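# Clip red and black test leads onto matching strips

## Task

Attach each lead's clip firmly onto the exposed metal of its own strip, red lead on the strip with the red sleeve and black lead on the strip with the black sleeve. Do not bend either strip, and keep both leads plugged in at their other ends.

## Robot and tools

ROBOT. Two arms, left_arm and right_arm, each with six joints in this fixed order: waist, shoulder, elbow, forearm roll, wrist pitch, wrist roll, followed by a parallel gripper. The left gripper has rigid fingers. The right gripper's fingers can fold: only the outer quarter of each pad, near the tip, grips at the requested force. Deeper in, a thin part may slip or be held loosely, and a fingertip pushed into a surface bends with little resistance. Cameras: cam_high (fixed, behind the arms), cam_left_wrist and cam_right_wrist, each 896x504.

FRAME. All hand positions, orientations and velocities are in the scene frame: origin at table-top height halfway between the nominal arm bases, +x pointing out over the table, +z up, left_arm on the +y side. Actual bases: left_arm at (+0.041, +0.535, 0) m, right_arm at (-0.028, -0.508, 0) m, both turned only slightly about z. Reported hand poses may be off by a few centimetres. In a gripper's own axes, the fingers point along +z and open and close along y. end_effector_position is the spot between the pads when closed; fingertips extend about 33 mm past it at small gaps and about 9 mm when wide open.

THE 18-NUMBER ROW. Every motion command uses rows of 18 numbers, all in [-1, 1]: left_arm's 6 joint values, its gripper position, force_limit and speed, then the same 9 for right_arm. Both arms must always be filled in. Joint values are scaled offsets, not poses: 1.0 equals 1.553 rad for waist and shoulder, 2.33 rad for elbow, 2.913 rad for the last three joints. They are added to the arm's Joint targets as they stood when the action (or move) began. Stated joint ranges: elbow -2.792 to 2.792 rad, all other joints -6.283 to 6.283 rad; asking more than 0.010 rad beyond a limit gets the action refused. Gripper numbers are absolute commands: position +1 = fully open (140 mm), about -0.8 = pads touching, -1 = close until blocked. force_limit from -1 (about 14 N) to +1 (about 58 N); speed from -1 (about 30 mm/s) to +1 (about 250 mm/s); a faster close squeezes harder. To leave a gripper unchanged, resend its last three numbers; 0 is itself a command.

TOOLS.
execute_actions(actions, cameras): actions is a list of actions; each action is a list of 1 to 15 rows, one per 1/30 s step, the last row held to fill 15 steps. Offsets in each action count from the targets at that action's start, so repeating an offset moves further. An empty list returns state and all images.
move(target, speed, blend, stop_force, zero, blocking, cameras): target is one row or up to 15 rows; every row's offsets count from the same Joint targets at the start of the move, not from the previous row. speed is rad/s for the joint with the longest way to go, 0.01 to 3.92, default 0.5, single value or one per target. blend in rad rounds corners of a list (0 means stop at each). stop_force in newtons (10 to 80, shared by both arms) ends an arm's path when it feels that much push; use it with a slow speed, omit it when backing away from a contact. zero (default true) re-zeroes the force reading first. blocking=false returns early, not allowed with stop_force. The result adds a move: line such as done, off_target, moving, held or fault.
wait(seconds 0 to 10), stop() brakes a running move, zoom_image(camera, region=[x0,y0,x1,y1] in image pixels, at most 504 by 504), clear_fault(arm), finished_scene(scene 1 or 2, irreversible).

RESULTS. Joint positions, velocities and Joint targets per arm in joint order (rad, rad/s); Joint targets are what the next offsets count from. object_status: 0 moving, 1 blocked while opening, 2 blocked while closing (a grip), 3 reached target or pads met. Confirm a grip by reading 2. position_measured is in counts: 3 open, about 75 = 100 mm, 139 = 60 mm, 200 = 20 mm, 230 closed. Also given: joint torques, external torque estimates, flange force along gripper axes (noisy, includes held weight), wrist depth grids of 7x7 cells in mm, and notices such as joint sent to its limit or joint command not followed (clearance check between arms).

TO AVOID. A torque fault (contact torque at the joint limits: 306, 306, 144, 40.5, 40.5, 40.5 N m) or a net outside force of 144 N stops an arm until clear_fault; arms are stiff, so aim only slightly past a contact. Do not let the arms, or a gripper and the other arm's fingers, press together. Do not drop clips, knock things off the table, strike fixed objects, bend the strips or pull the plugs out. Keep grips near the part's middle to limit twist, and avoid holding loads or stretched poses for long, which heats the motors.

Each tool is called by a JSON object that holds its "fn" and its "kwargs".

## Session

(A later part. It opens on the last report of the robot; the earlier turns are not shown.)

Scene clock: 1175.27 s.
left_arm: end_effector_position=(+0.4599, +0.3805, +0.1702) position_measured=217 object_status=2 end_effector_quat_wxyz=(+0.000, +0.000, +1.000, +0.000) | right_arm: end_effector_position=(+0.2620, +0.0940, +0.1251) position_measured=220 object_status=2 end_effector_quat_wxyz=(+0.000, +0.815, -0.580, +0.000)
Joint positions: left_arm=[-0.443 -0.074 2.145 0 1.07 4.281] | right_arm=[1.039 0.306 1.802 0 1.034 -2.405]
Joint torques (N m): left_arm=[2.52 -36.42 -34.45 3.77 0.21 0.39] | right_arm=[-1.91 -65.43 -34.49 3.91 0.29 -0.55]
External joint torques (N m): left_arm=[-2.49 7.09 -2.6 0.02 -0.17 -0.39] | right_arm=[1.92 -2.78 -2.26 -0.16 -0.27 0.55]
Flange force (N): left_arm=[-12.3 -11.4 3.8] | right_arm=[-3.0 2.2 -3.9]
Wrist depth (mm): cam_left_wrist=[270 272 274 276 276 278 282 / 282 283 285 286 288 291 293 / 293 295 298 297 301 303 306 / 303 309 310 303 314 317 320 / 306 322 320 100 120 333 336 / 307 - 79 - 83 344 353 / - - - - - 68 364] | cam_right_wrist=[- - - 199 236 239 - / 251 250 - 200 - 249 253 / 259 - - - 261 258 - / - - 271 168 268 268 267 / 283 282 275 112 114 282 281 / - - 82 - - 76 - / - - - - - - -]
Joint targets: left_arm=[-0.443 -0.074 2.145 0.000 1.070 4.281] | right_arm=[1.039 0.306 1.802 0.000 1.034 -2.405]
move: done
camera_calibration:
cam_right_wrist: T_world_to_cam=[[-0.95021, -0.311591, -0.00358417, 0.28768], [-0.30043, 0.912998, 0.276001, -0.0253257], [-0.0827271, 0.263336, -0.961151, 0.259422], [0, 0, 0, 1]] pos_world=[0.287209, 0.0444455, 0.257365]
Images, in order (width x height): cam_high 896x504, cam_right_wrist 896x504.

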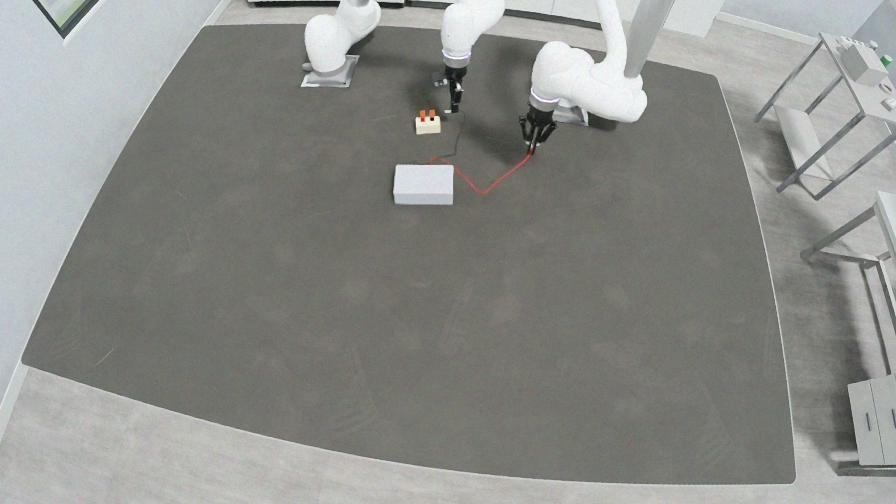

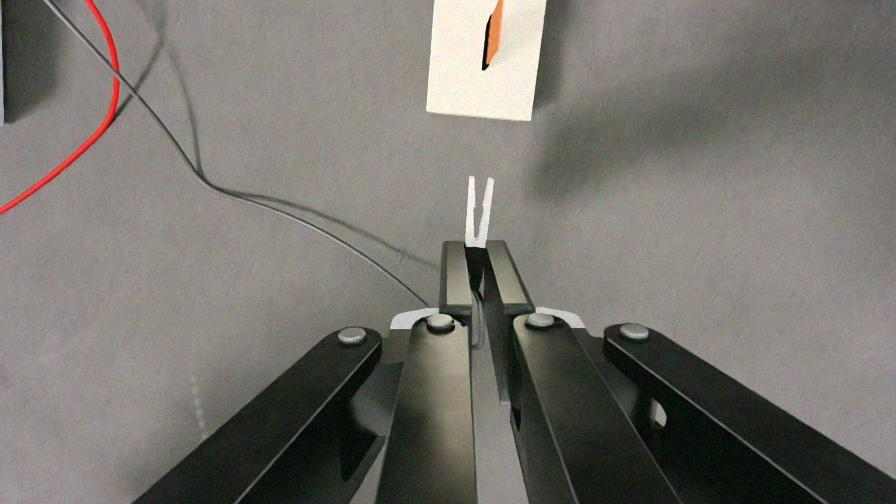

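{"fn": "move", "kwargs": {"target": [0, 0, 0, 0, 0, 0, -1, -1, -1, -0.02165, -0.02511, 0.02028, 0, -0.00284, -0.01157, -1, -1, -1], "speed": 0.05, "cameras": ["cam_right_wrist", "cam_high"]}}

{"fn": "zoom_image", "kwargs": {"camera": "cam_right_wrist", "region": [420, 60, 560, 260]}}

{"fn": "zoom_image", "kwargs": {"camera": "cam_high", "region": [400, 80, 490, 150]}}

Scene clock: 1226.37 s.
left_arm: end_effector_position=(+0.4599, +0.3805, +0.1702) position_measured=217 object_status=2 end_effector_quat_wxyz=(+0.000, +0.000, +1.000, +0.000) | right_arm: end_effector_position=(+0.2690, +0.0620, +0.1279) position_measured=220 object_status=2 end_effector_quat_wxyz=(+0.000, +0.815, -0.580, +0.000)
Joint positions: left_arm=[-0.443 -0.074 2.145 0 1.07 4.281] | right_arm=[1.006 0.267 1.849 0 1.025 -2.438]
Joint torques (N m): left_arm=[2.15 -35.76 -34.6 3.77 0.16 0.37] | right_arm=[-2.18 -61.43 -33.75 3.89 0.38 -0.73]
External joint torques (N m): left_arm=[-2.13 6.43 -2.5 0.03 -0.13 -0.37] | right_arm=[2.19 -2.86 -2.8 -0.17 -0.36 0.73]
Flange force (N): left_arm=[-11.5 -10.2 3.2] | right_arm=[-4.2 2.1 -4.4]
Wrist depth (mm): cam_left_wrist=[270 272 273 276 276 279 282 / 281 283 284 286 289 291 292 / 293 295 299 297 301 304 305 / 303 307 310 305 314 319 318 / 293 322 320 100 104 333 336 / 279 - 79 - 83 347 353 / - - - - - 68 368] | cam_right_wrist=[240 242 241 203 243 241 237 / 253 251 252 206 - 252 252 / 260 262 262 216 259 260 262 / - - 271 168 274 274 - / 283 282 283 112 122 - 283 / 299 - 82 - - 76 300 / - - - - - - -]
Joint targets: left_arm=[-0.443 -0.074 2.145 0.000 1.070 4.281] | right_arm=[1.005 0.267 1.849 0.000 1.025 -2.438]
move: done
camera_calibration:
cam_right_wrist: T_world_to_cam=[[-0.950181, -0.311678, -0.00360941, 0.28437], [-0.300519, 0.912968, 0.276001, 0.00521976], [-0.0827282, 0.263336, -0.96115, 0.271216], [0, 0, 0, 1]] pos_world=[0.294209, 0.0124454, 0.260265]
Images, in order (width x height): cam_high 896x504, cam_right_wrist 896x504.

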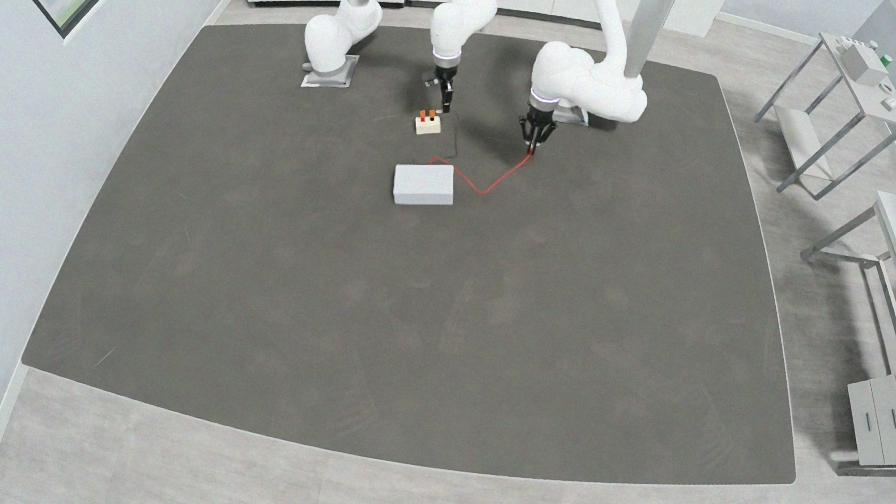

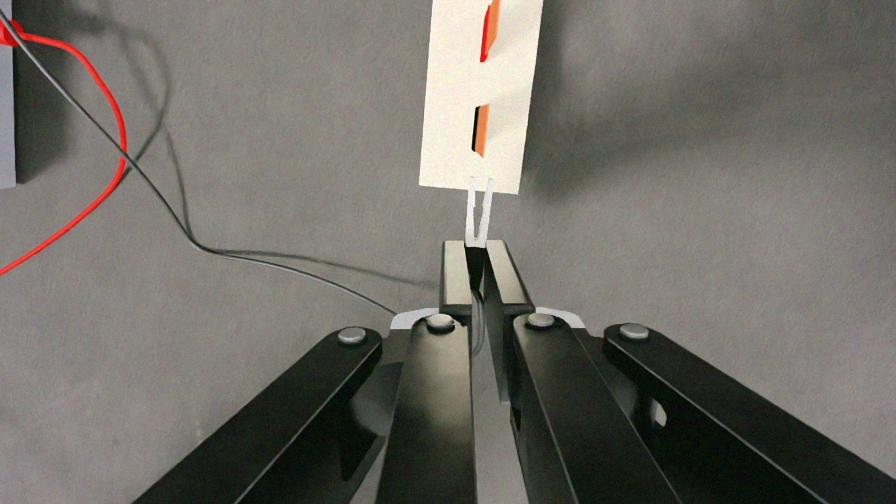

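Scaled by 2.520 from the camera's 896x504 image, which has a finer 1280x720 frame.

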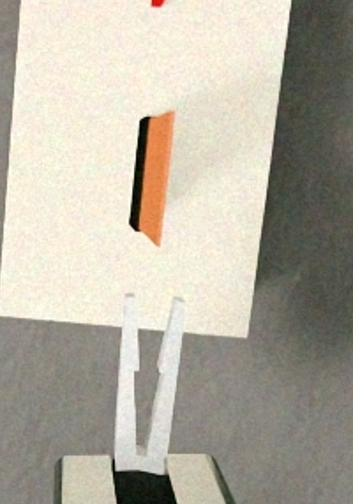

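Scaled by 5.600 from the camera's 896x504 image, which has a finer 1280x720 frame.

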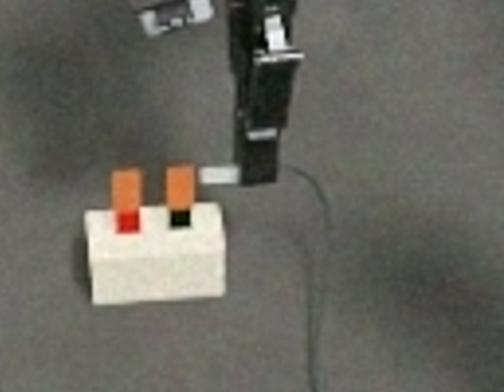

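{"fn": "move", "kwargs": {"target": [0, 0, 0, 0, 0, 0, -1, -1, -1, -0.00113, 0.00329, 0.00056, 0, -0.00219, 0.00839, -1, -1, -1], "speed": 0.05, "cameras": ["cam_right_wrist", "cam_high"]}}

{"fn": "zoom_image", "kwargs": {"camera": "cam_right_wrist", "region": [430, 90, 530, 250]}}

{"fn": "zoom_image", "kwargs": {"camera": "cam_high", "region": [400, 80, 490, 150]}}

Scene clock: 1267.10 s.
left_arm: end_effector_position=(+0.4599, +0.3805, +0.1702) position_measured=217 object_status=2 end_effector_quat_wxyz=(+0.000, +0.000, +1.000, +0.000) | right_arm: end_effector_position=(+0.2706, +0.0624, +0.1240) position_measured=220 object_status=2 end_effector_quat_wxyz=(+0.000, +0.807, -0.591, +0.000)
Joint positions: left_arm=[-0.443 -0.074 2.145 0 1.07 4.281] | right_arm=[1.004 0.272 1.851 0 1.019 -2.414]
Joint torques (N m): left_arm=[2.5 -36.31 -34.37 3.74 0.12 0.38] | right_arm=[-1.7 -61.64 -34.41 3.88 0.44 -0.49]
External joint torques (N m): left_arm=[-2.48 6.87 -2.75 0.06 -0.08 -0.37] | right_arm=[1.44 -3.01 -1.96 -0.18 -0.41 0.49]
Flange force (N): left_arm=[-12.2 -11.3 3.2] | right_arm=[-1.7 2.5 -3.7]
Wrist depth (mm): cam_left_wrist=[270 272 273 276 277 278 280 / 281 283 285 287 288 290 292 / 293 295 299 297 301 303 305 / 304 309 311 306 315 317 322 / 306 322 319 100 324 333 335 / 290 - 79 - 83 347 358 / - - - - - 68 369] | cam_right_wrist=[- 239 237 198 - 239 236 / - - 249 205 252 248 247 / - 262 - 213 260 262 258 / - - 268 264 268 - 267 / - - - 112 122 282 282 / - - 82 - - 76 - / - - - - - - -]
Joint targets: left_arm=[-0.443 -0.074 2.145 0.000 1.070 4.281] | right_arm=[1.004 0.272 1.851 0.000 1.019 -2.414]
move: done
camera_calibration:
cam_right_wrist: T_world_to_cam=[[-0.957985, -0.286796, -0.00357977, 0.286532], [-0.276605, 0.920502, 0.27598, -0.000501288], [-0.0758546, 0.265375, -0.961157, 0.265514], [0, 0, 0, 1]] pos_world=[0.294495, 0.0121765, 0.256365]
Images, in order (width x height): cam_high 896x504, cam_right_wrist 896x504.

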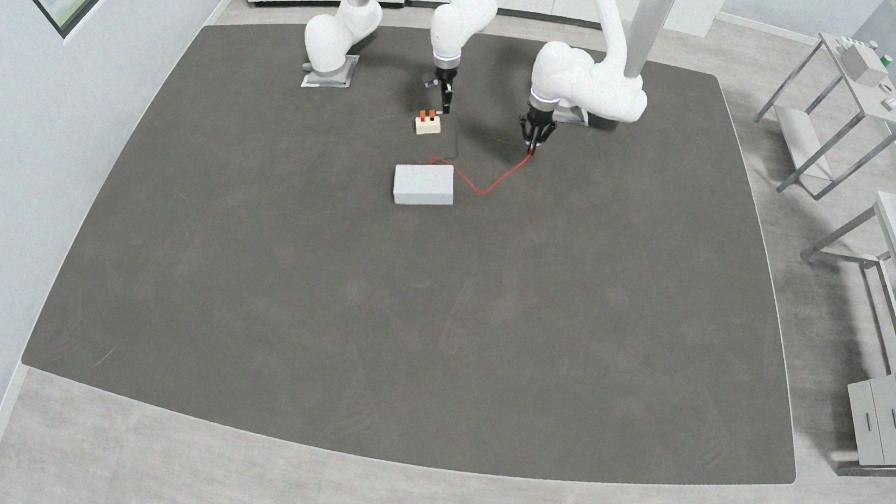

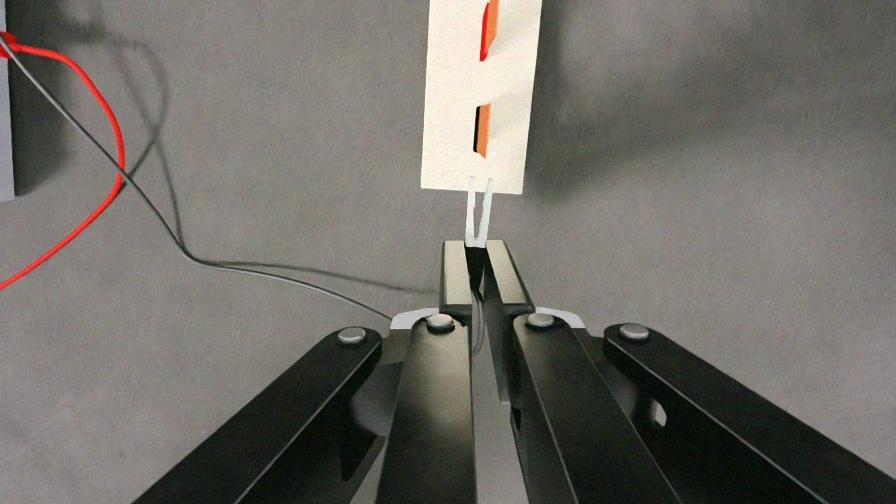

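Scaled by 3.150 from the camera's 896x504 image, which has a finer 1280x720 frame.

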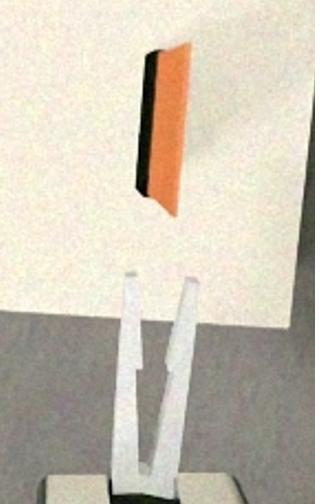

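Scaled by 5.600 from the camera's 896x504 image, which has a finer 1280x720 frame.

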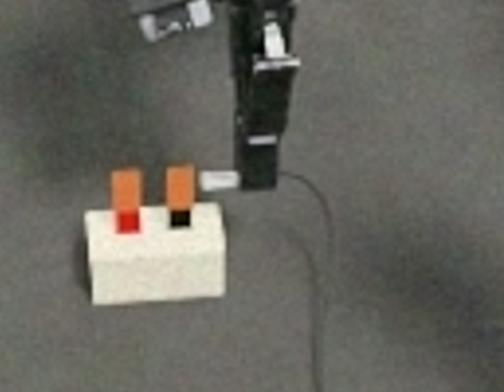

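{"fn": "move", "kwargs": {"target": [0, 0, 0, 0, 0, 0, -1, -1, -1, -0.00762, -0.00639, 0.00573, 0, -0.00118, -0.00406, -1, -1, -1], "speed": 0.02, "cameras": ["cam_right_wrist", "cam_high"]}}

{"fn": "zoom_image", "kwargs": {"camera": "cam_right_wrist", "region": [430, 100, 530, 260]}}

{"fn": "zoom_image", "kwargs": {"camera": "cam_high", "region": [400, 80, 490, 150]}}

Scene clock: 1288.20 s.
left_arm: end_effector_position=(+0.4599, +0.3805, +0.1702) position_measured=217 object_status=2 end_effector_quat_wxyz=(+0.000, +0.000, +1.000, +0.000) | right_arm: end_effector_position=(+0.2737, +0.0530, +0.1240) position_measured=220 object_status=2 end_effector_quat_wxyz=(+0.000, +0.807, -0.591, +0.000)
Joint positions: left_arm=[-0.443 -0.074 2.145 0 1.07 4.281] | right_arm=[0.992 0.262 1.864 0 1.016 -2.426]
Joint torques (N m): left_arm=[2.35 -36.02 -34.38 3.75 0.19 0.36] | right_arm=[0.83 -59.72 -34.68 3.86 0.44 -0.08]
External joint torques (N m): left_arm=[-2.29 6.51 -2.68 0.04 -0.15 -0.36] | right_arm=[-0.56 -3.92 -1.67 -0.15 -0.41 0.08]
Flange force (N): left_arm=[-11.7 -10.7 3.1] | right_arm=[2.4 1.4 -4.3]
Wrist depth (mm): cam_left_wrist=[270 272 274 273 277 279 276 / 280 283 285 286 288 291 293 / 293 295 298 297 300 300 306 / 303 307 311 306 315 317 320 / 299 319 320 100 323 332 335 / 272 - 79 - 83 346 352 / - - - - - 68 367] | cam_right_wrist=[235 239 240 198 238 241 - / 249 246 247 206 248 250 - / 256 - 255 213 257 257 257 / - 268 269 140 - 265 275 / 280 - 279 112 99 - 284 / 293 - 82 - - 76 - / - - - - - - -]
Joint targets: left_arm=[-0.443 -0.074 2.145 0.000 1.070 4.281] | right_arm=[0.992 0.262 1.864 0.000 1.016 -2.426]
move: done
camera_calibration:
cam_right_wrist: T_world_to_cam=[[-0.958014, -0.2867, -0.00358193, 0.286814], [-0.276507, 0.920505, 0.276068, 0.00895648], [-0.0758515, 0.265468, -0.961131, 0.268236], [0, 0, 0, 1]] pos_world=[0.297595, 0.00277689, 0.256365]
Images, in order (width x height): cam_high 896x504, cam_right_wrist 896x504.

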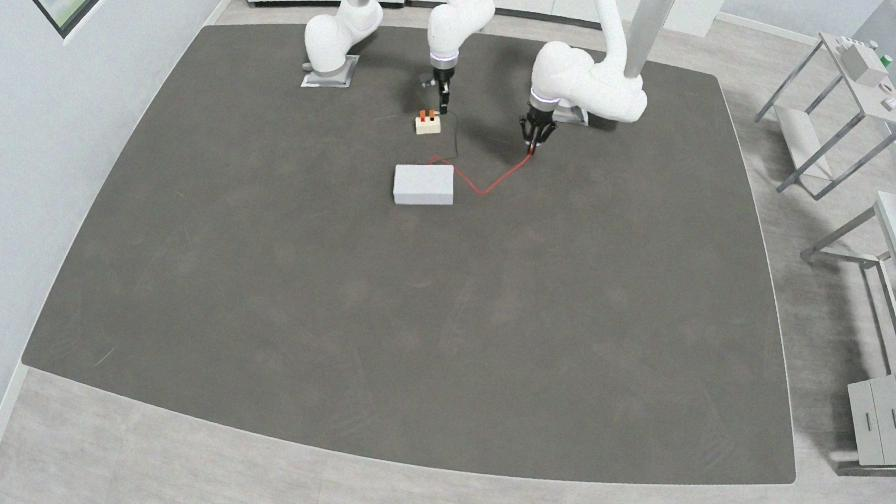

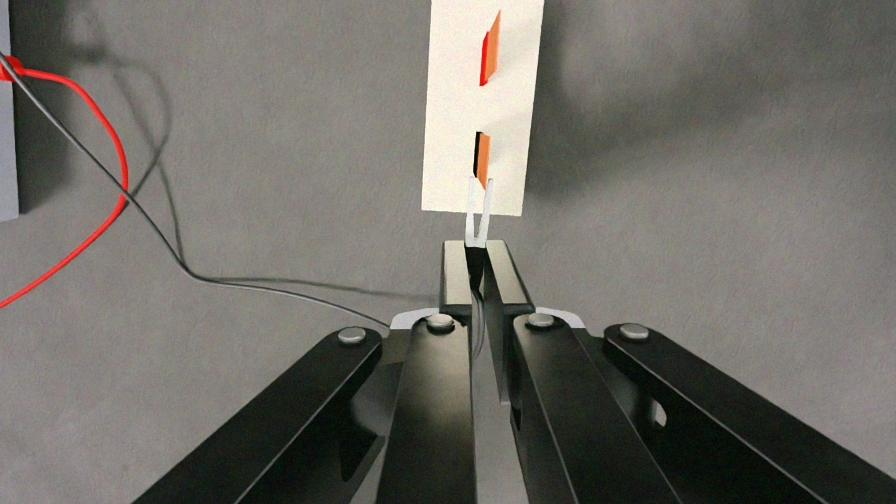

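Scaled by 3.150 from the camera's 896x504 image, which has a finer 1280x720 frame.

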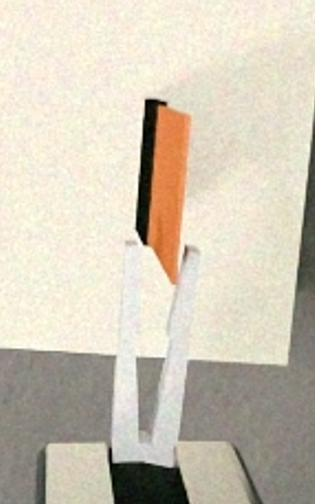

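Scaled by 5.600 from the camera's 896x504 image, which has a finer 1280x720 frame.

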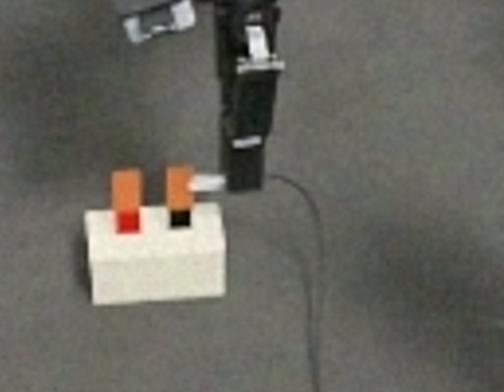

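{"fn": "move", "kwargs": {"target": [0, 0, 0, 0, 0, 0, -1, -1, -1, -0.00704, -0.0066, 0.00586, 0, -0.00117, -0.00376, -1, -1, -1], "speed": 0.01, "stop_force": 10, "cameras": ["cam_right_wrist", "cam_high"]}}

{"fn": "zoom_image", "kwargs": {"camera": "cam_right_wrist", "region": [430, 100, 530, 260]}}

{"fn": "zoom_image", "kwargs": {"camera": "cam_high", "region": [400, 80, 490, 150]}}

Scene clock: 1313.40 s.
left_arm: end_effector_position=(+0.4599, +0.3805, +0.1702) position_measured=217 object_status=2 end_effector_quat_wxyz=(+0.000, +0.000, +1.000, +0.000) | right_arm: end_effector_position=(+0.2761, +0.0435, +0.1240) position_measured=220 object_status=2 end_effector_quat_wxyz=(+0.000, +0.807, -0.591, +0.000)
Joint positions: left_arm=[-0.443 -0.074 2.145 0 1.07 4.281] | right_arm=[0.981 0.252 1.878 0 1.012 -2.437]
Joint torques (N m): left_arm=[2.17 -36.02 -34.23 3.67 0.16 0.37] | right_arm=[-1.8 -58.95 -34.15 3.83 0.39 -0.54]
External joint torques (N m): left_arm=[-2.15 6.62 -2.86 0.13 -0.13 -0.37] | right_arm=[2.02 -3.79 -2.05 -0.13 -0.36 0.54]
Flange force (N): left_arm=[-12.3 -10.5 2.9] | right_arm=[-1.9 3.9 -4.6]
Wrist depth (mm): cam_left_wrist=[269 272 274 273 277 279 280 / 282 283 284 287 289 290 292 / 290 294 297 297 301 303 312 / 294 309 309 306 316 318 320 / 295 323 320 100 120 332 332 / 289 - 79 - 83 344 364 / - - - - - 68 368] | cam_right_wrist=[239 - 239 198 236 240 239 / 244 - 252 204 249 245 246 / 259 259 261 212 258 258 260 / - - 269 156 268 266 - / - - 275 112 110 280 282 / - - 82 - - 76 - / - - - - - - -]
Joint targets: left_arm=[-0.443 -0.074 2.145 0.000 1.070 4.281] | right_arm=[0.981 0.252 1.878 0.000 1.012 -2.437]
move: done
camera_calibration:
cam_right_wrist: T_world_to_cam=[[-0.958014, -0.2867, -0.00358193, 0.28639], [-0.276507, 0.920505, 0.276068, 0.0183649], [-0.0758515, 0.265468, -0.961131, 0.27094], [0, 0, 0, 1]] pos_world=[0.299995, -0.00672311, 0.256365]
Images, in order (width x height): cam_high 896x504, cam_right_wrist 896x504.

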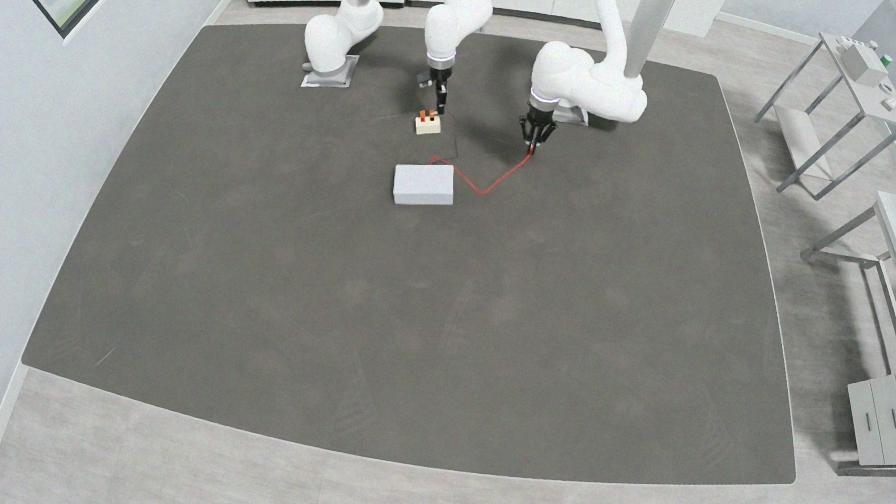

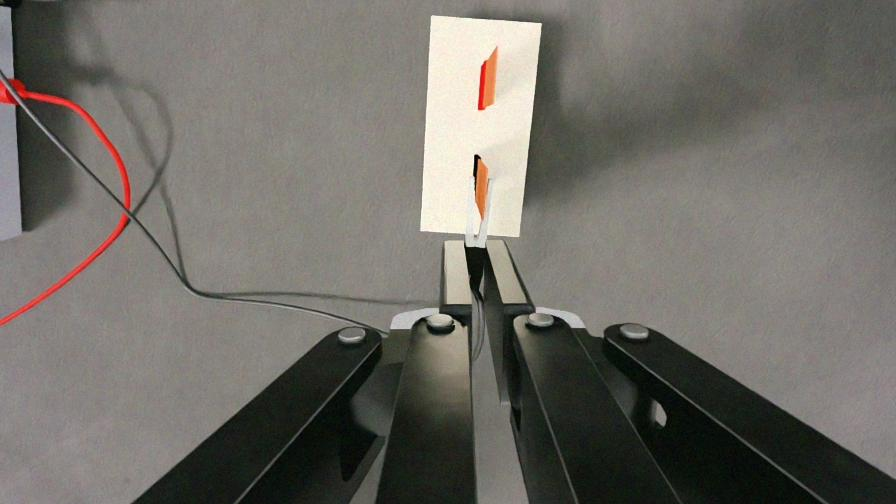

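Scaled by 3.150 from the camera's 896x504 image, which has a finer 1280x720 frame.

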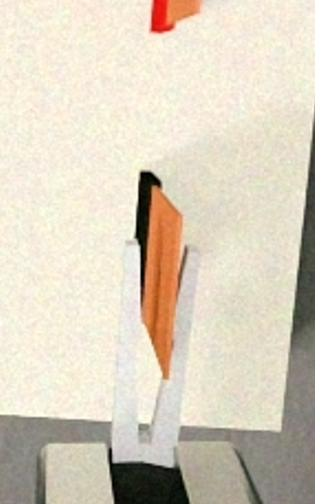

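Scaled by 5.600 from the camera's 896x504 image, which has a finer 1280x720 frame.

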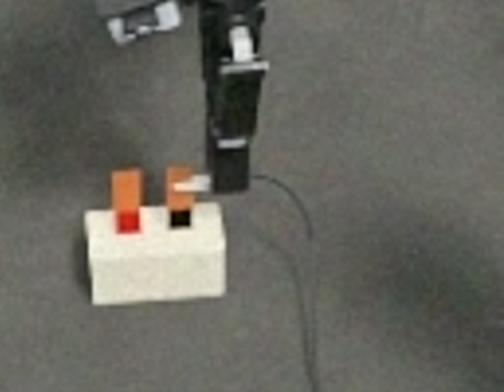

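{"fn": "move", "kwargs": {"target": [0, 0, 0, 0, 0, 0, -1, -1, -1, -0.0014, -0.0013, 0.00117, 0, -0.00023, -0.00075, -1, -1, -1], "speed": 0.01, "cameras": ["cam_right_wrist"]}}

{"fn": "zoom_image", "kwargs": {"camera": "cam_right_wrist", "region": [430, 100, 530, 260]}}

Scene clock: 1333.47 s.
left_arm: end_effector_position=(+0.4599, +0.3805, +0.1702) position_measured=217 object_status=2 end_effector_quat_wxyz=(+0.000, +0.000, +1.000, +0.000) | right_arm: end_effector_position=(+0.2765, +0.0416, +0.1239) position_measured=220 object_status=2 end_effector_quat_wxyz=(+0.000, +0.807, -0.591, +0.000)
Joint positions: left_arm=[-0.443 -0.074 2.145 0 1.07 4.281] | right_arm=[0.979 0.25 1.88 0 1.011 -2.439]
Joint torques (N m): left_arm=[2.42 -35.96 -34.44 3.74 0.19 0.34] | right_arm=[-1.84 -59.25 -34.81 3.88 0.41 -0.6]
External joint torques (N m): left_arm=[-2.38 6.51 -2.69 0.06 -0.15 -0.34] | right_arm=[2.12 -2.99 -1.32 -0.19 -0.38 0.6]
Flange force (N): left_arm=[-11.7 -10.8 3.1] | right_arm=[-2.0 4.2 -3.2]
Wrist depth (mm): cam_left_wrist=[270 271 273 275 277 278 280 / 279 283 285 287 288 290 292 / 293 296 297 297 301 304 306 / 304 308 311 306 313 317 320 / 305 322 320 100 324 331 331 / 292 - 79 - 83 346 351 / - - - - - 68 367] | cam_right_wrist=[- 235 237 199 238 236 - / - 247 - 204 - - 254 / 256 - 260 215 - - 258 / 267 266 - 168 - 269 269 / - 283 - 112 99 279 - / - 289 82 - - 76 294 / - - - - - - -]
Joint targets: left_arm=[-0.443 -0.074 2.145 0.000 1.070 4.281] | right_arm=[0.979 0.250 1.880 0.000 1.011 -2.439]
move: done
camera_calibration:
cam_right_wrist: T_world_to_cam=[[-0.958012, -0.286707, -0.0035543, 0.286249], [-0.276514, 0.92053, 0.27598, 0.0201854], [-0.0758536, 0.265375, -0.961157, 0.271359], [0, 0, 0, 1]] pos_world=[0.300395, -0.00852337, 0.256265]
Images, in order (width x height): cam_right_wrist 896x504.

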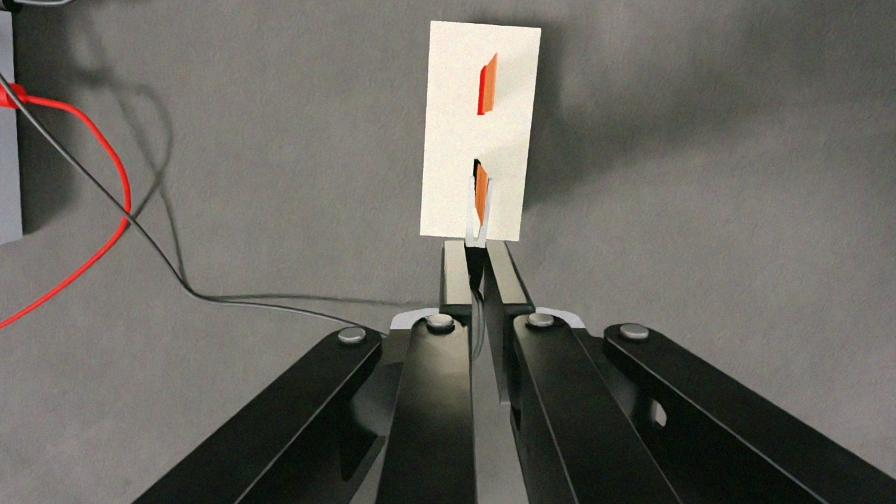

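Scaled by 3.150 from the camera's 896x504 image, which has a finer 1280x720 frame.

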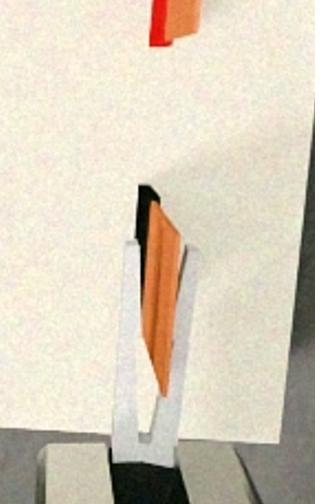

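{"fn": "move", "kwargs": {"target": [0, 0, 0, 0, 0, 0, -1, -1, -1, 0, 0, 0, 0, 0, 0, -0.443, -1, -1], "cameras": ["cam_right_wrist", "cam_high"]}}

{"fn": "zoom_image", "kwargs": {"camera": "cam_right_wrist", "region": [400, 100, 560, 300]}}

{"fn": "zoom_image", "kwargs": {"camera": "cam_high", "region": [400, 80, 490, 150]}}

Scene clock: 1340.13 s.
left_arm: end_effector_position=(+0.4599, +0.3805, +0.1702) position_measured=217 object_status=2 end_effector_quat_wxyz=(+0.000, +0.000, +1.000, +0.000) | right_arm: end_effector_position=(+0.2765, +0.0416, +0.1239) position_measured=185 object_status=0 end_effector_quat_wxyz=(+0.000, +0.807, -0.591, +0.000)
Joint positions: left_arm=[-0.443 -0.074 2.145 0 1.07 4.281] | right_arm=[0.979 0.25 1.88 0 1.011 -2.439]
Joint torques (N m): left_arm=[2.22 -36 -34.36 3.79 0.18 0.41] | right_arm=[-1.68 -58.85 -34.13 3.82 0.4 -0.55]
External joint torques (N m): left_arm=[-2.15 6.4 -2.67 0 -0.14 -0.41] | right_arm=[1.91 -4.26 -2.3 -0.11 -0.37 0.55]
Flange force (N): left_arm=[-11.6 -10.4 3.0] | right_arm=[-1.7 3.9 -5.3]
Wrist depth (mm): cam_left_wrist=[270 273 274 275 279 279 280 / 280 283 284 286 289 286 292 / 293 293 297 295 302 300 306 / 302 309 310 164 316 319 321 / 314 322 319 100 323 332 334 / 291 - 79 - 83 347 351 / - - - - - 68 368] | cam_right_wrist=[239 238 238 200 - 236 238 / - 247 247 205 248 - - / - 256 257 210 258 257 253 / - - - 169 267 - - / - - 107 147 117 - - / - 78 87 - - - 291 / - - - - - - -]
Joint targets: left_arm=[-0.443 -0.074 2.145 0.000 1.070 4.281] | right_arm=[0.979 0.250 1.880 0.000 1.011 -2.439]
move: done
camera_calibration:
cam_right_wrist: T_world_to_cam=[[-0.958012, -0.286707, -0.0035543, 0.28622], [-0.276514, 0.92053, 0.27598, 0.0202774], [-0.0758536, 0.265375, -0.961157, 0.271385], [0, 0, 0, 1]] pos_world=[0.300395, -0.00862337, 0.256265]
Images, in order (width x height): cam_high 896x504, cam_right_wrist 896x504.

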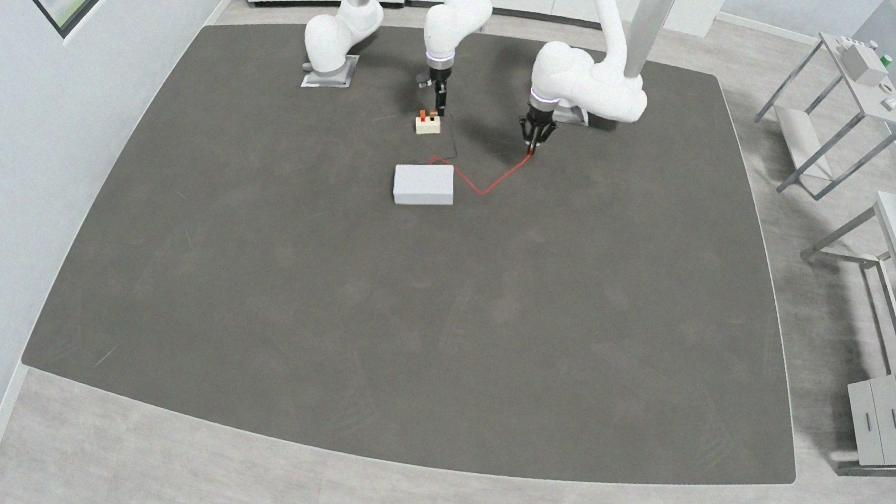

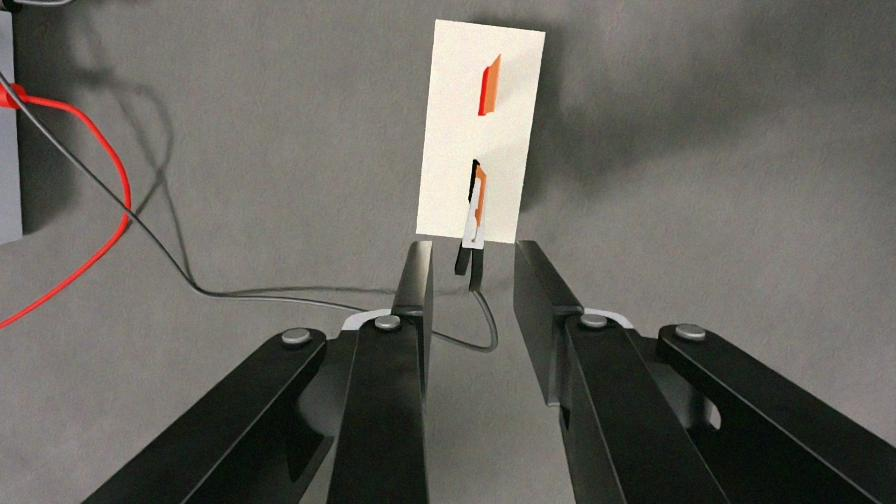

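Scaled by 2.520 from the camera's 896x504 image, which has a finer 1280x720 frame.

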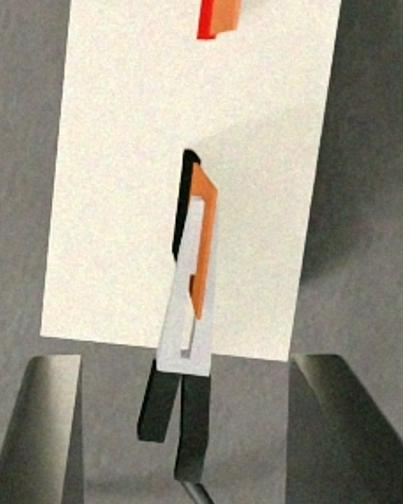

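Scaled by 5.600 from the camera's 896x504 image, which has a finer 1280x720 frame.

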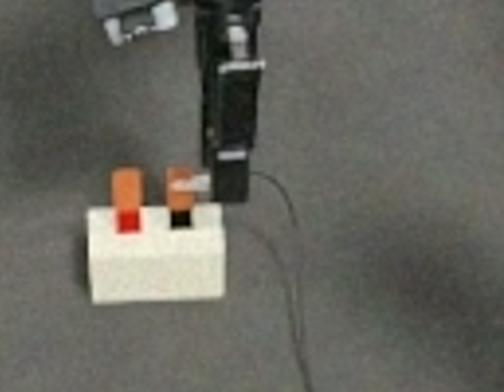

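{"fn": "move", "kwargs": {"target": [0, 0, 0, 0, 0, 0, -1, -1, -1, 0, -0.04701, -0.04332, 0, 0.05969, 0, -0.443, -1, -1], "speed": 0.08, "cameras": ["cam_right_wrist", "cam_high"]}}

{"fn": "zoom_image", "kwargs": {"camera": "cam_right_wrist", "region": [400, 60, 560, 260]}}

{"fn": "zoom_image", "kwargs": {"camera": "cam_high", "region": [400, 80, 490, 150]}}

Scene clock: 1379.73 s.
left_arm: end_effector_position=(+0.4599, +0.3805, +0.1702) position_measured=217 object_status=2 end_effector_quat_wxyz=(+0.000, +0.000, +1.000, +0.000) | right_arm: end_effector_position=(+0.2765, +0.0416, +0.2200) position_measured=185 object_status=3 end_effector_quat_wxyz=(+0.000, +0.807, -0.591, +0.000)
Joint positions: left_arm=[-0.443 -0.074 2.145 0 1.07 4.281] | right_arm=[0.979 0.177 1.78 0 1.185 -2.439]
Joint torques (N m): left_arm=[2.6 -36.05 -34.38 3.74 0.12 0.37] | right_arm=[-1.94 -56.26 -36.75 4.16 0.42 -0.5]
External joint torques (N m): left_arm=[-2.57 6.65 -2.73 0.05 -0.09 -0.37] | right_arm=[1.87 -2.11 -3.06 -0.11 -0.41 0.5]
Flange force (N): left_arm=[-11.7 -11.4 3.0] | right_arm=[-4.5 0.8 -4.2]
Wrist depth (mm): cam_left_wrist=[270 271 273 274 276 278 281 / 280 282 285 286 288 290 293 / 294 296 297 297 301 304 305 / 303 306 309 306 317 318 330 / 306 321 319 100 120 331 335 / 279 - 79 - 83 345 353 / - - - - - 68 367] | cam_right_wrist=[277 - 332 327 - 330 - / 289 - - 301 333 - 335 / 301 - - 304 - - - / - 376 367 371 - 376 366 / - - 378 146 111 381 381 / - 78 87 - - - 404 / - - - - - - -]
Joint targets: left_arm=[-0.443 -0.074 2.145 0.000 1.070 4.281] | right_arm=[0.979 0.177 1.780 0.000 1.185 -2.439]
move: done
camera_calibration:
cam_right_wrist: T_world_to_cam=[[-0.958014, -0.286699, -0.00358191, 0.2866], [-0.276507, 0.920505, 0.276068, -0.00634257], [-0.0758515, 0.265468, -0.961131, 0.363621], [0, 0, 0, 1]] pos_world=[0.300395, -0.00852311, 0.352265]
Images, in order (width x height): cam_high 896x504, cam_right_wrist 896x504.

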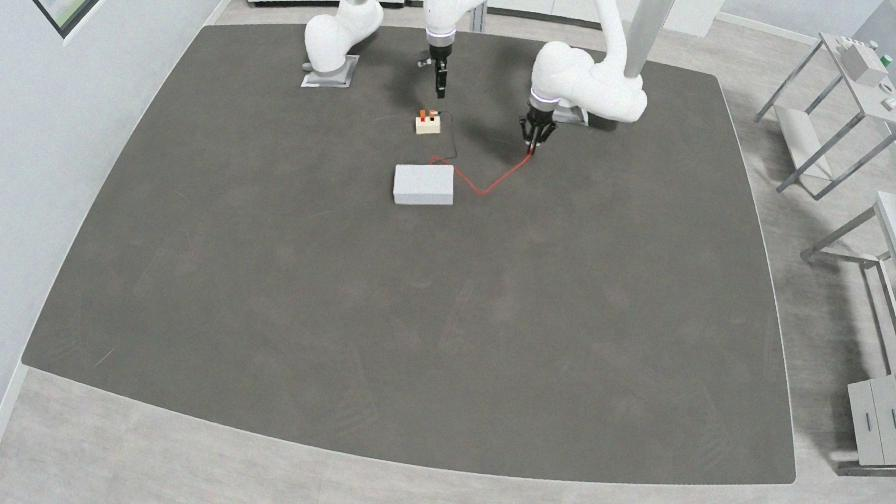

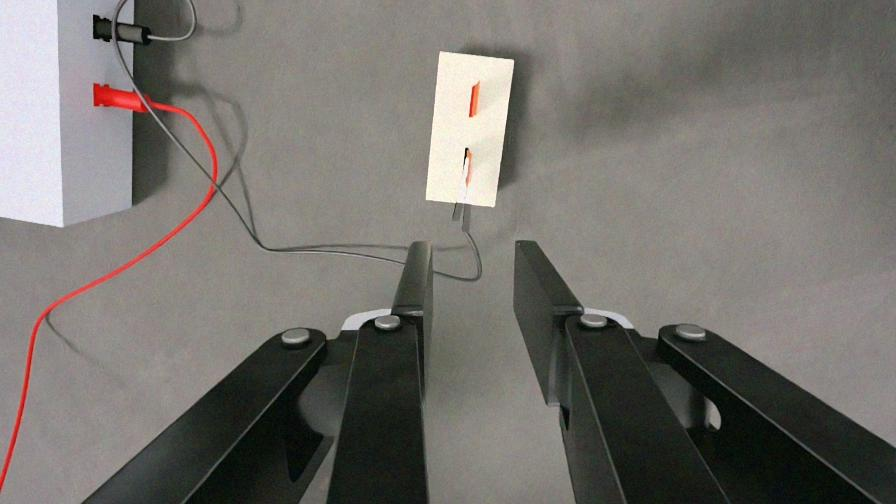

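Scaled by 2.520 from the camera's 896x504 image, which has a finer 1280x720 frame.

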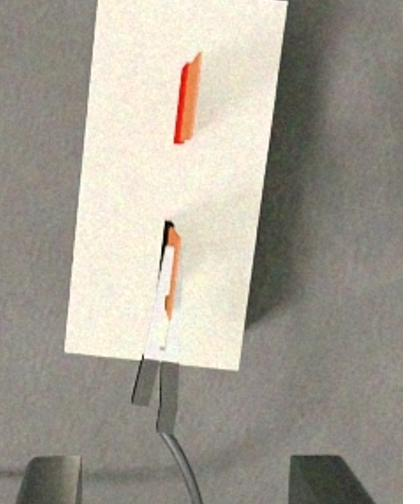

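Scaled by 5.600 from the camera's 896x504 image, which has a finer 1280x720 frame.

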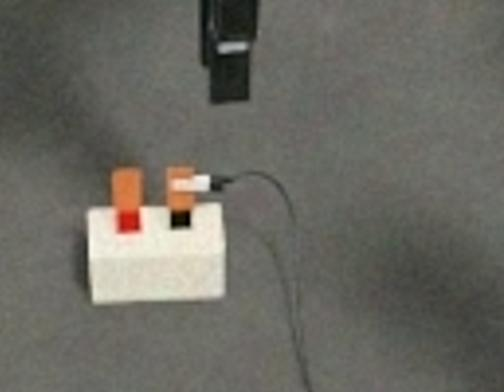

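{"fn": "move", "kwargs": {"target": [0, 0, 0, 0, 0, 0, -1, -1, -1, -0.97023, -0.38675, 0.15795, 0, 0.07985, 0.32225, -0.443, -1, -1], "speed": 0.6, "cameras": ["cam_high"]}}

{"fn": "zoom_image", "kwargs": {"camera": "cam_high", "region": [380, 80, 550, 220]}}

Scene clock: 1391.53 s.
left_arm: end_effector_position=(+0.4599, +0.3805, +0.1702) position_measured=217 object_status=2 end_effector_quat_wxyz=(+0.000, +0.000, +1.000, +0.000) | right_arm: end_effector_position=(+0.2500, -0.6192, +0.3000) position_measured=185 object_status=3 end_effector_quat_wxyz=(+0.000, +0.280, +0.960, +0.000)
Joint positions: left_arm=[-0.443 -0.074 2.145 0 1.07 4.281] | right_arm=[-0.528 -0.424 2.148 0 1.418 -1.5]
Joint torques (N m): left_arm=[2.06 -35.76 -34.63 3.75 0.19 0.35] | right_arm=[-2.29 2.49 -40.1 4.47 0.43 -0.36]
External joint torques (N m): left_arm=[-2.01 6.32 -2.39 0.04 -0.15 -0.35] | right_arm=[2.5 -1.53 -2.21 -0.11 -0.38 0.36]
Flange force (N): left_arm=[-11.2 -9.8 3.3] | right_arm=[1.0 9.5 -3.4]
Wrist depth (mm): cam_left_wrist=[270 271 273 275 277 280 280 / 281 283 284 286 289 290 293 / 293 296 294 297 301 302 305 / 303 309 312 307 314 316 320 / 293 322 319 100 120 334 335 / 277 - 79 - 83 347 352 / - - - - - 68 367] | cam_right_wrist=[- - - - 401 401 407 / 420 432 - - - 424 411 / - - - - 451 - 438 / 473 459 461 - 460 - 456 / 475 475 469 111 122 105 - / - 78 87 - - - - / - - - - - - -]
Joint targets: left_arm=[-0.443 -0.074 2.145 0.000 1.070 4.281] | right_arm=[-0.528 -0.424 2.148 0.000 1.418 -1.500]
move: done
Images, in order (width x height): cam_high 896x504.

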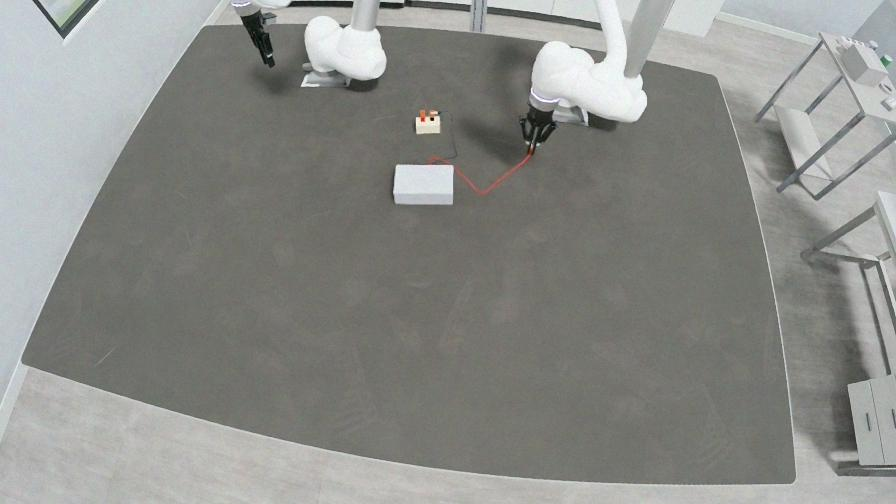

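Scaled by 2.965 from the camera's 896x504 image, which has a finer 1280x720 frame.

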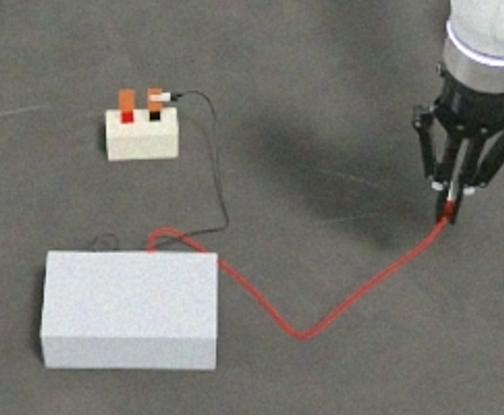

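{"fn": "move", "kwargs": {"target": [[-0.23221, 0.07108, -0.08049, 0, 0.02669, -0.12366, -1, -1, -1, 0, 0, 0, 0, 0, 0, -0.443, -1, -1], [-0.38954, 0.20672, -0.17787, 0, 0.03227, -0.20754, -1, -1, -1, 0, 0, 0, 0, 0, 0, -0.443, -1, -1], [-0.4692, 0.25805, -0.2237, 0, 0.04156, 0.01961, -1, -1, -1, 0, 0, 0, 0, 0, 0, -0.443, -1, -1], [-0.52121, 0.25426, -0.20366, 0, 0.02755, 0.20158, -1, -1, -1, 0, 0, 0, 0, 0, 0, -0.443, -1, -1]], "speed": 0.35, "blend": [0.1, 0.1, 0.1, 0], "cameras": ["cam_high", "cam_left_wrist"]}}

{"fn": "zoom_image", "kwargs": {"camera": "cam_high", "region": [380, 80, 500, 200]}}

{"fn": "zoom_image", "kwargs": {"camera": "cam_left_wrist", "region": [360, 0, 560, 250]}}

Scene clock: 1429.87 s.
left_arm: end_effector_position=(+0.3032, -0.1217, +0.1801) position_measured=217 object_status=2 end_effector_quat_wxyz=(+0.000, +0.643, +0.766, +0.000) | right_arm: end_effector_position=(+0.2500, -0.6192, +0.3000) position_measured=185 object_status=3 end_effector_quat_wxyz=(+0.000, +0.280, +0.960, +0.000)
Joint positions: left_arm=[-1.252 0.321 1.67 0 1.15 4.868] | right_arm=[-0.528 -0.424 2.148 0 1.418 -1.5]
Joint torques (N m): left_arm=[2.32 -79.72 -36.04 3.86 0.2 0.51] | right_arm=[-1.87 3.26 -39.94 4.47 0.41 -0.5]
External joint torques (N m): left_arm=[-2.31 8.18 -2.51 0.11 -0.16 -0.51] | right_arm=[1.96 -2.16 -2.35 -0.11 -0.37 0.5]
Flange force (N): left_arm=[-17.4 -0.5 3.1] | right_arm=[2.0 8.0 -3.8]
Wrist depth (mm): cam_left_wrist=[278 280 279 245 285 287 263 / 290 291 299 294 297 296 261 / 303 304 305 306 310 313 266 / 317 318 320 164 324 326 328 / 331 331 329 100 99 342 344 / 216 - 79 - 83 357 360 / - - - - - 68 378] | cam_right_wrist=[- 426 - 415 - - 402 / - - 412 417 - - 420 / 447 - 431 438 436 439 - / 473 - - 449 452 - - / 478 - 97 118 117 101 - / 496 78 87 496 - - - / - - - - - - -]
Joint targets: left_arm=[-1.252 0.321 1.670 0.000 1.150 4.868] | right_arm=[-0.528 -0.424 2.148 0.000 1.418 -1.500]
move: done
camera_calibration:
cam_left_wrist: T_world_to_cam=[[0.972795, 0.231221, 0.0143745, -0.262446], [0.21978, -0.940721, 0.258343, -0.207225], [0.0732568, -0.248156, -0.965946, 0.266959], [0, 0, 0, 1]] pos_world=[0.281294, -0.0680102, 0.315176]
Images, in order (width x height): cam_high 896x504, cam_left_wrist 896x504.

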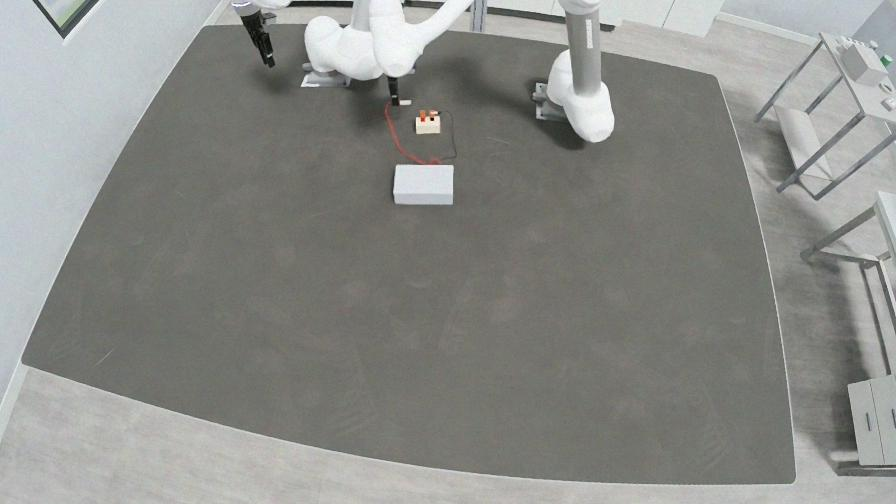

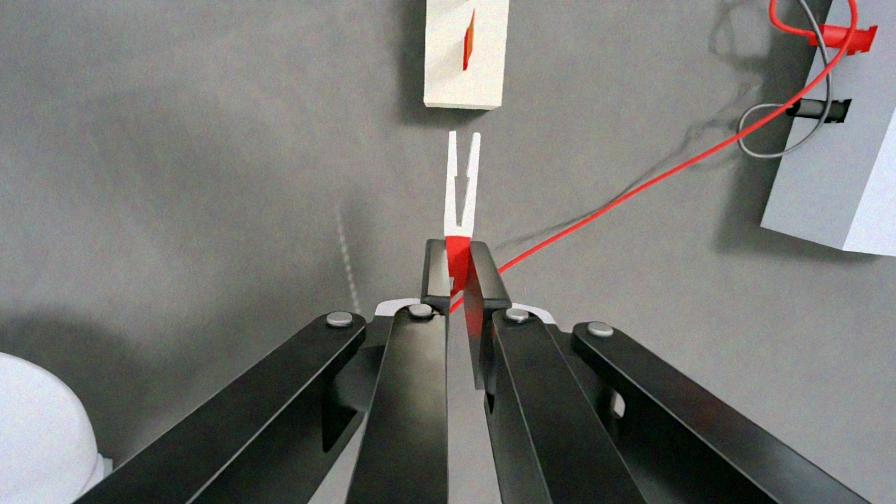

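Scaled by 4.200 from the camera's 896x504 image, which has a finer 1280x720 frame.

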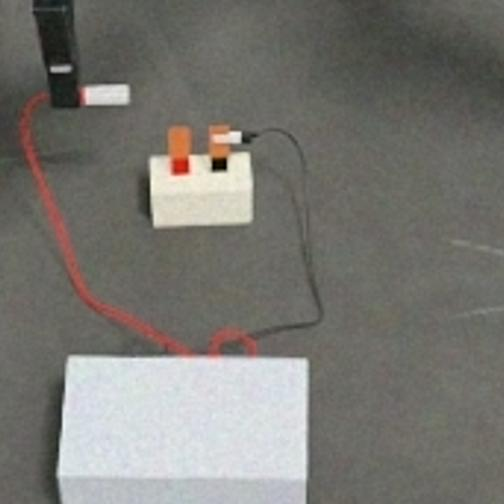

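Scaled by 2.016 from the camera's 896x504 image, which has a finer 1280x720 frame.

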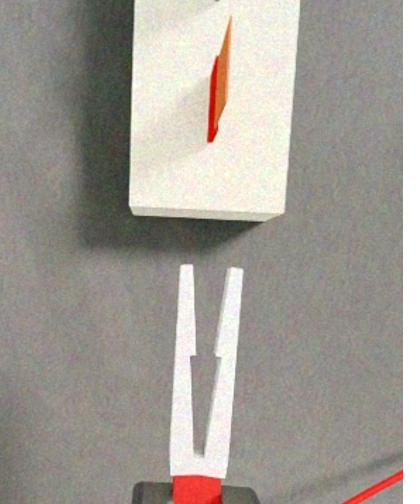

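{"fn": "zoom_image", "kwargs": {"camera": "cam_left_wrist", "region": [410, 0, 530, 120]}}

Scaled by 4.200 from the camera's 896x504 image, which has a finer 1280x720 frame.

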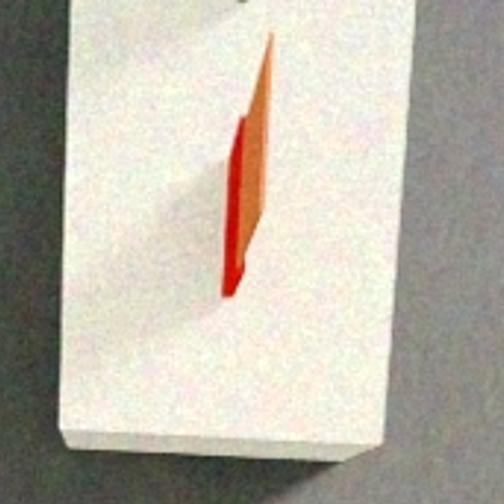

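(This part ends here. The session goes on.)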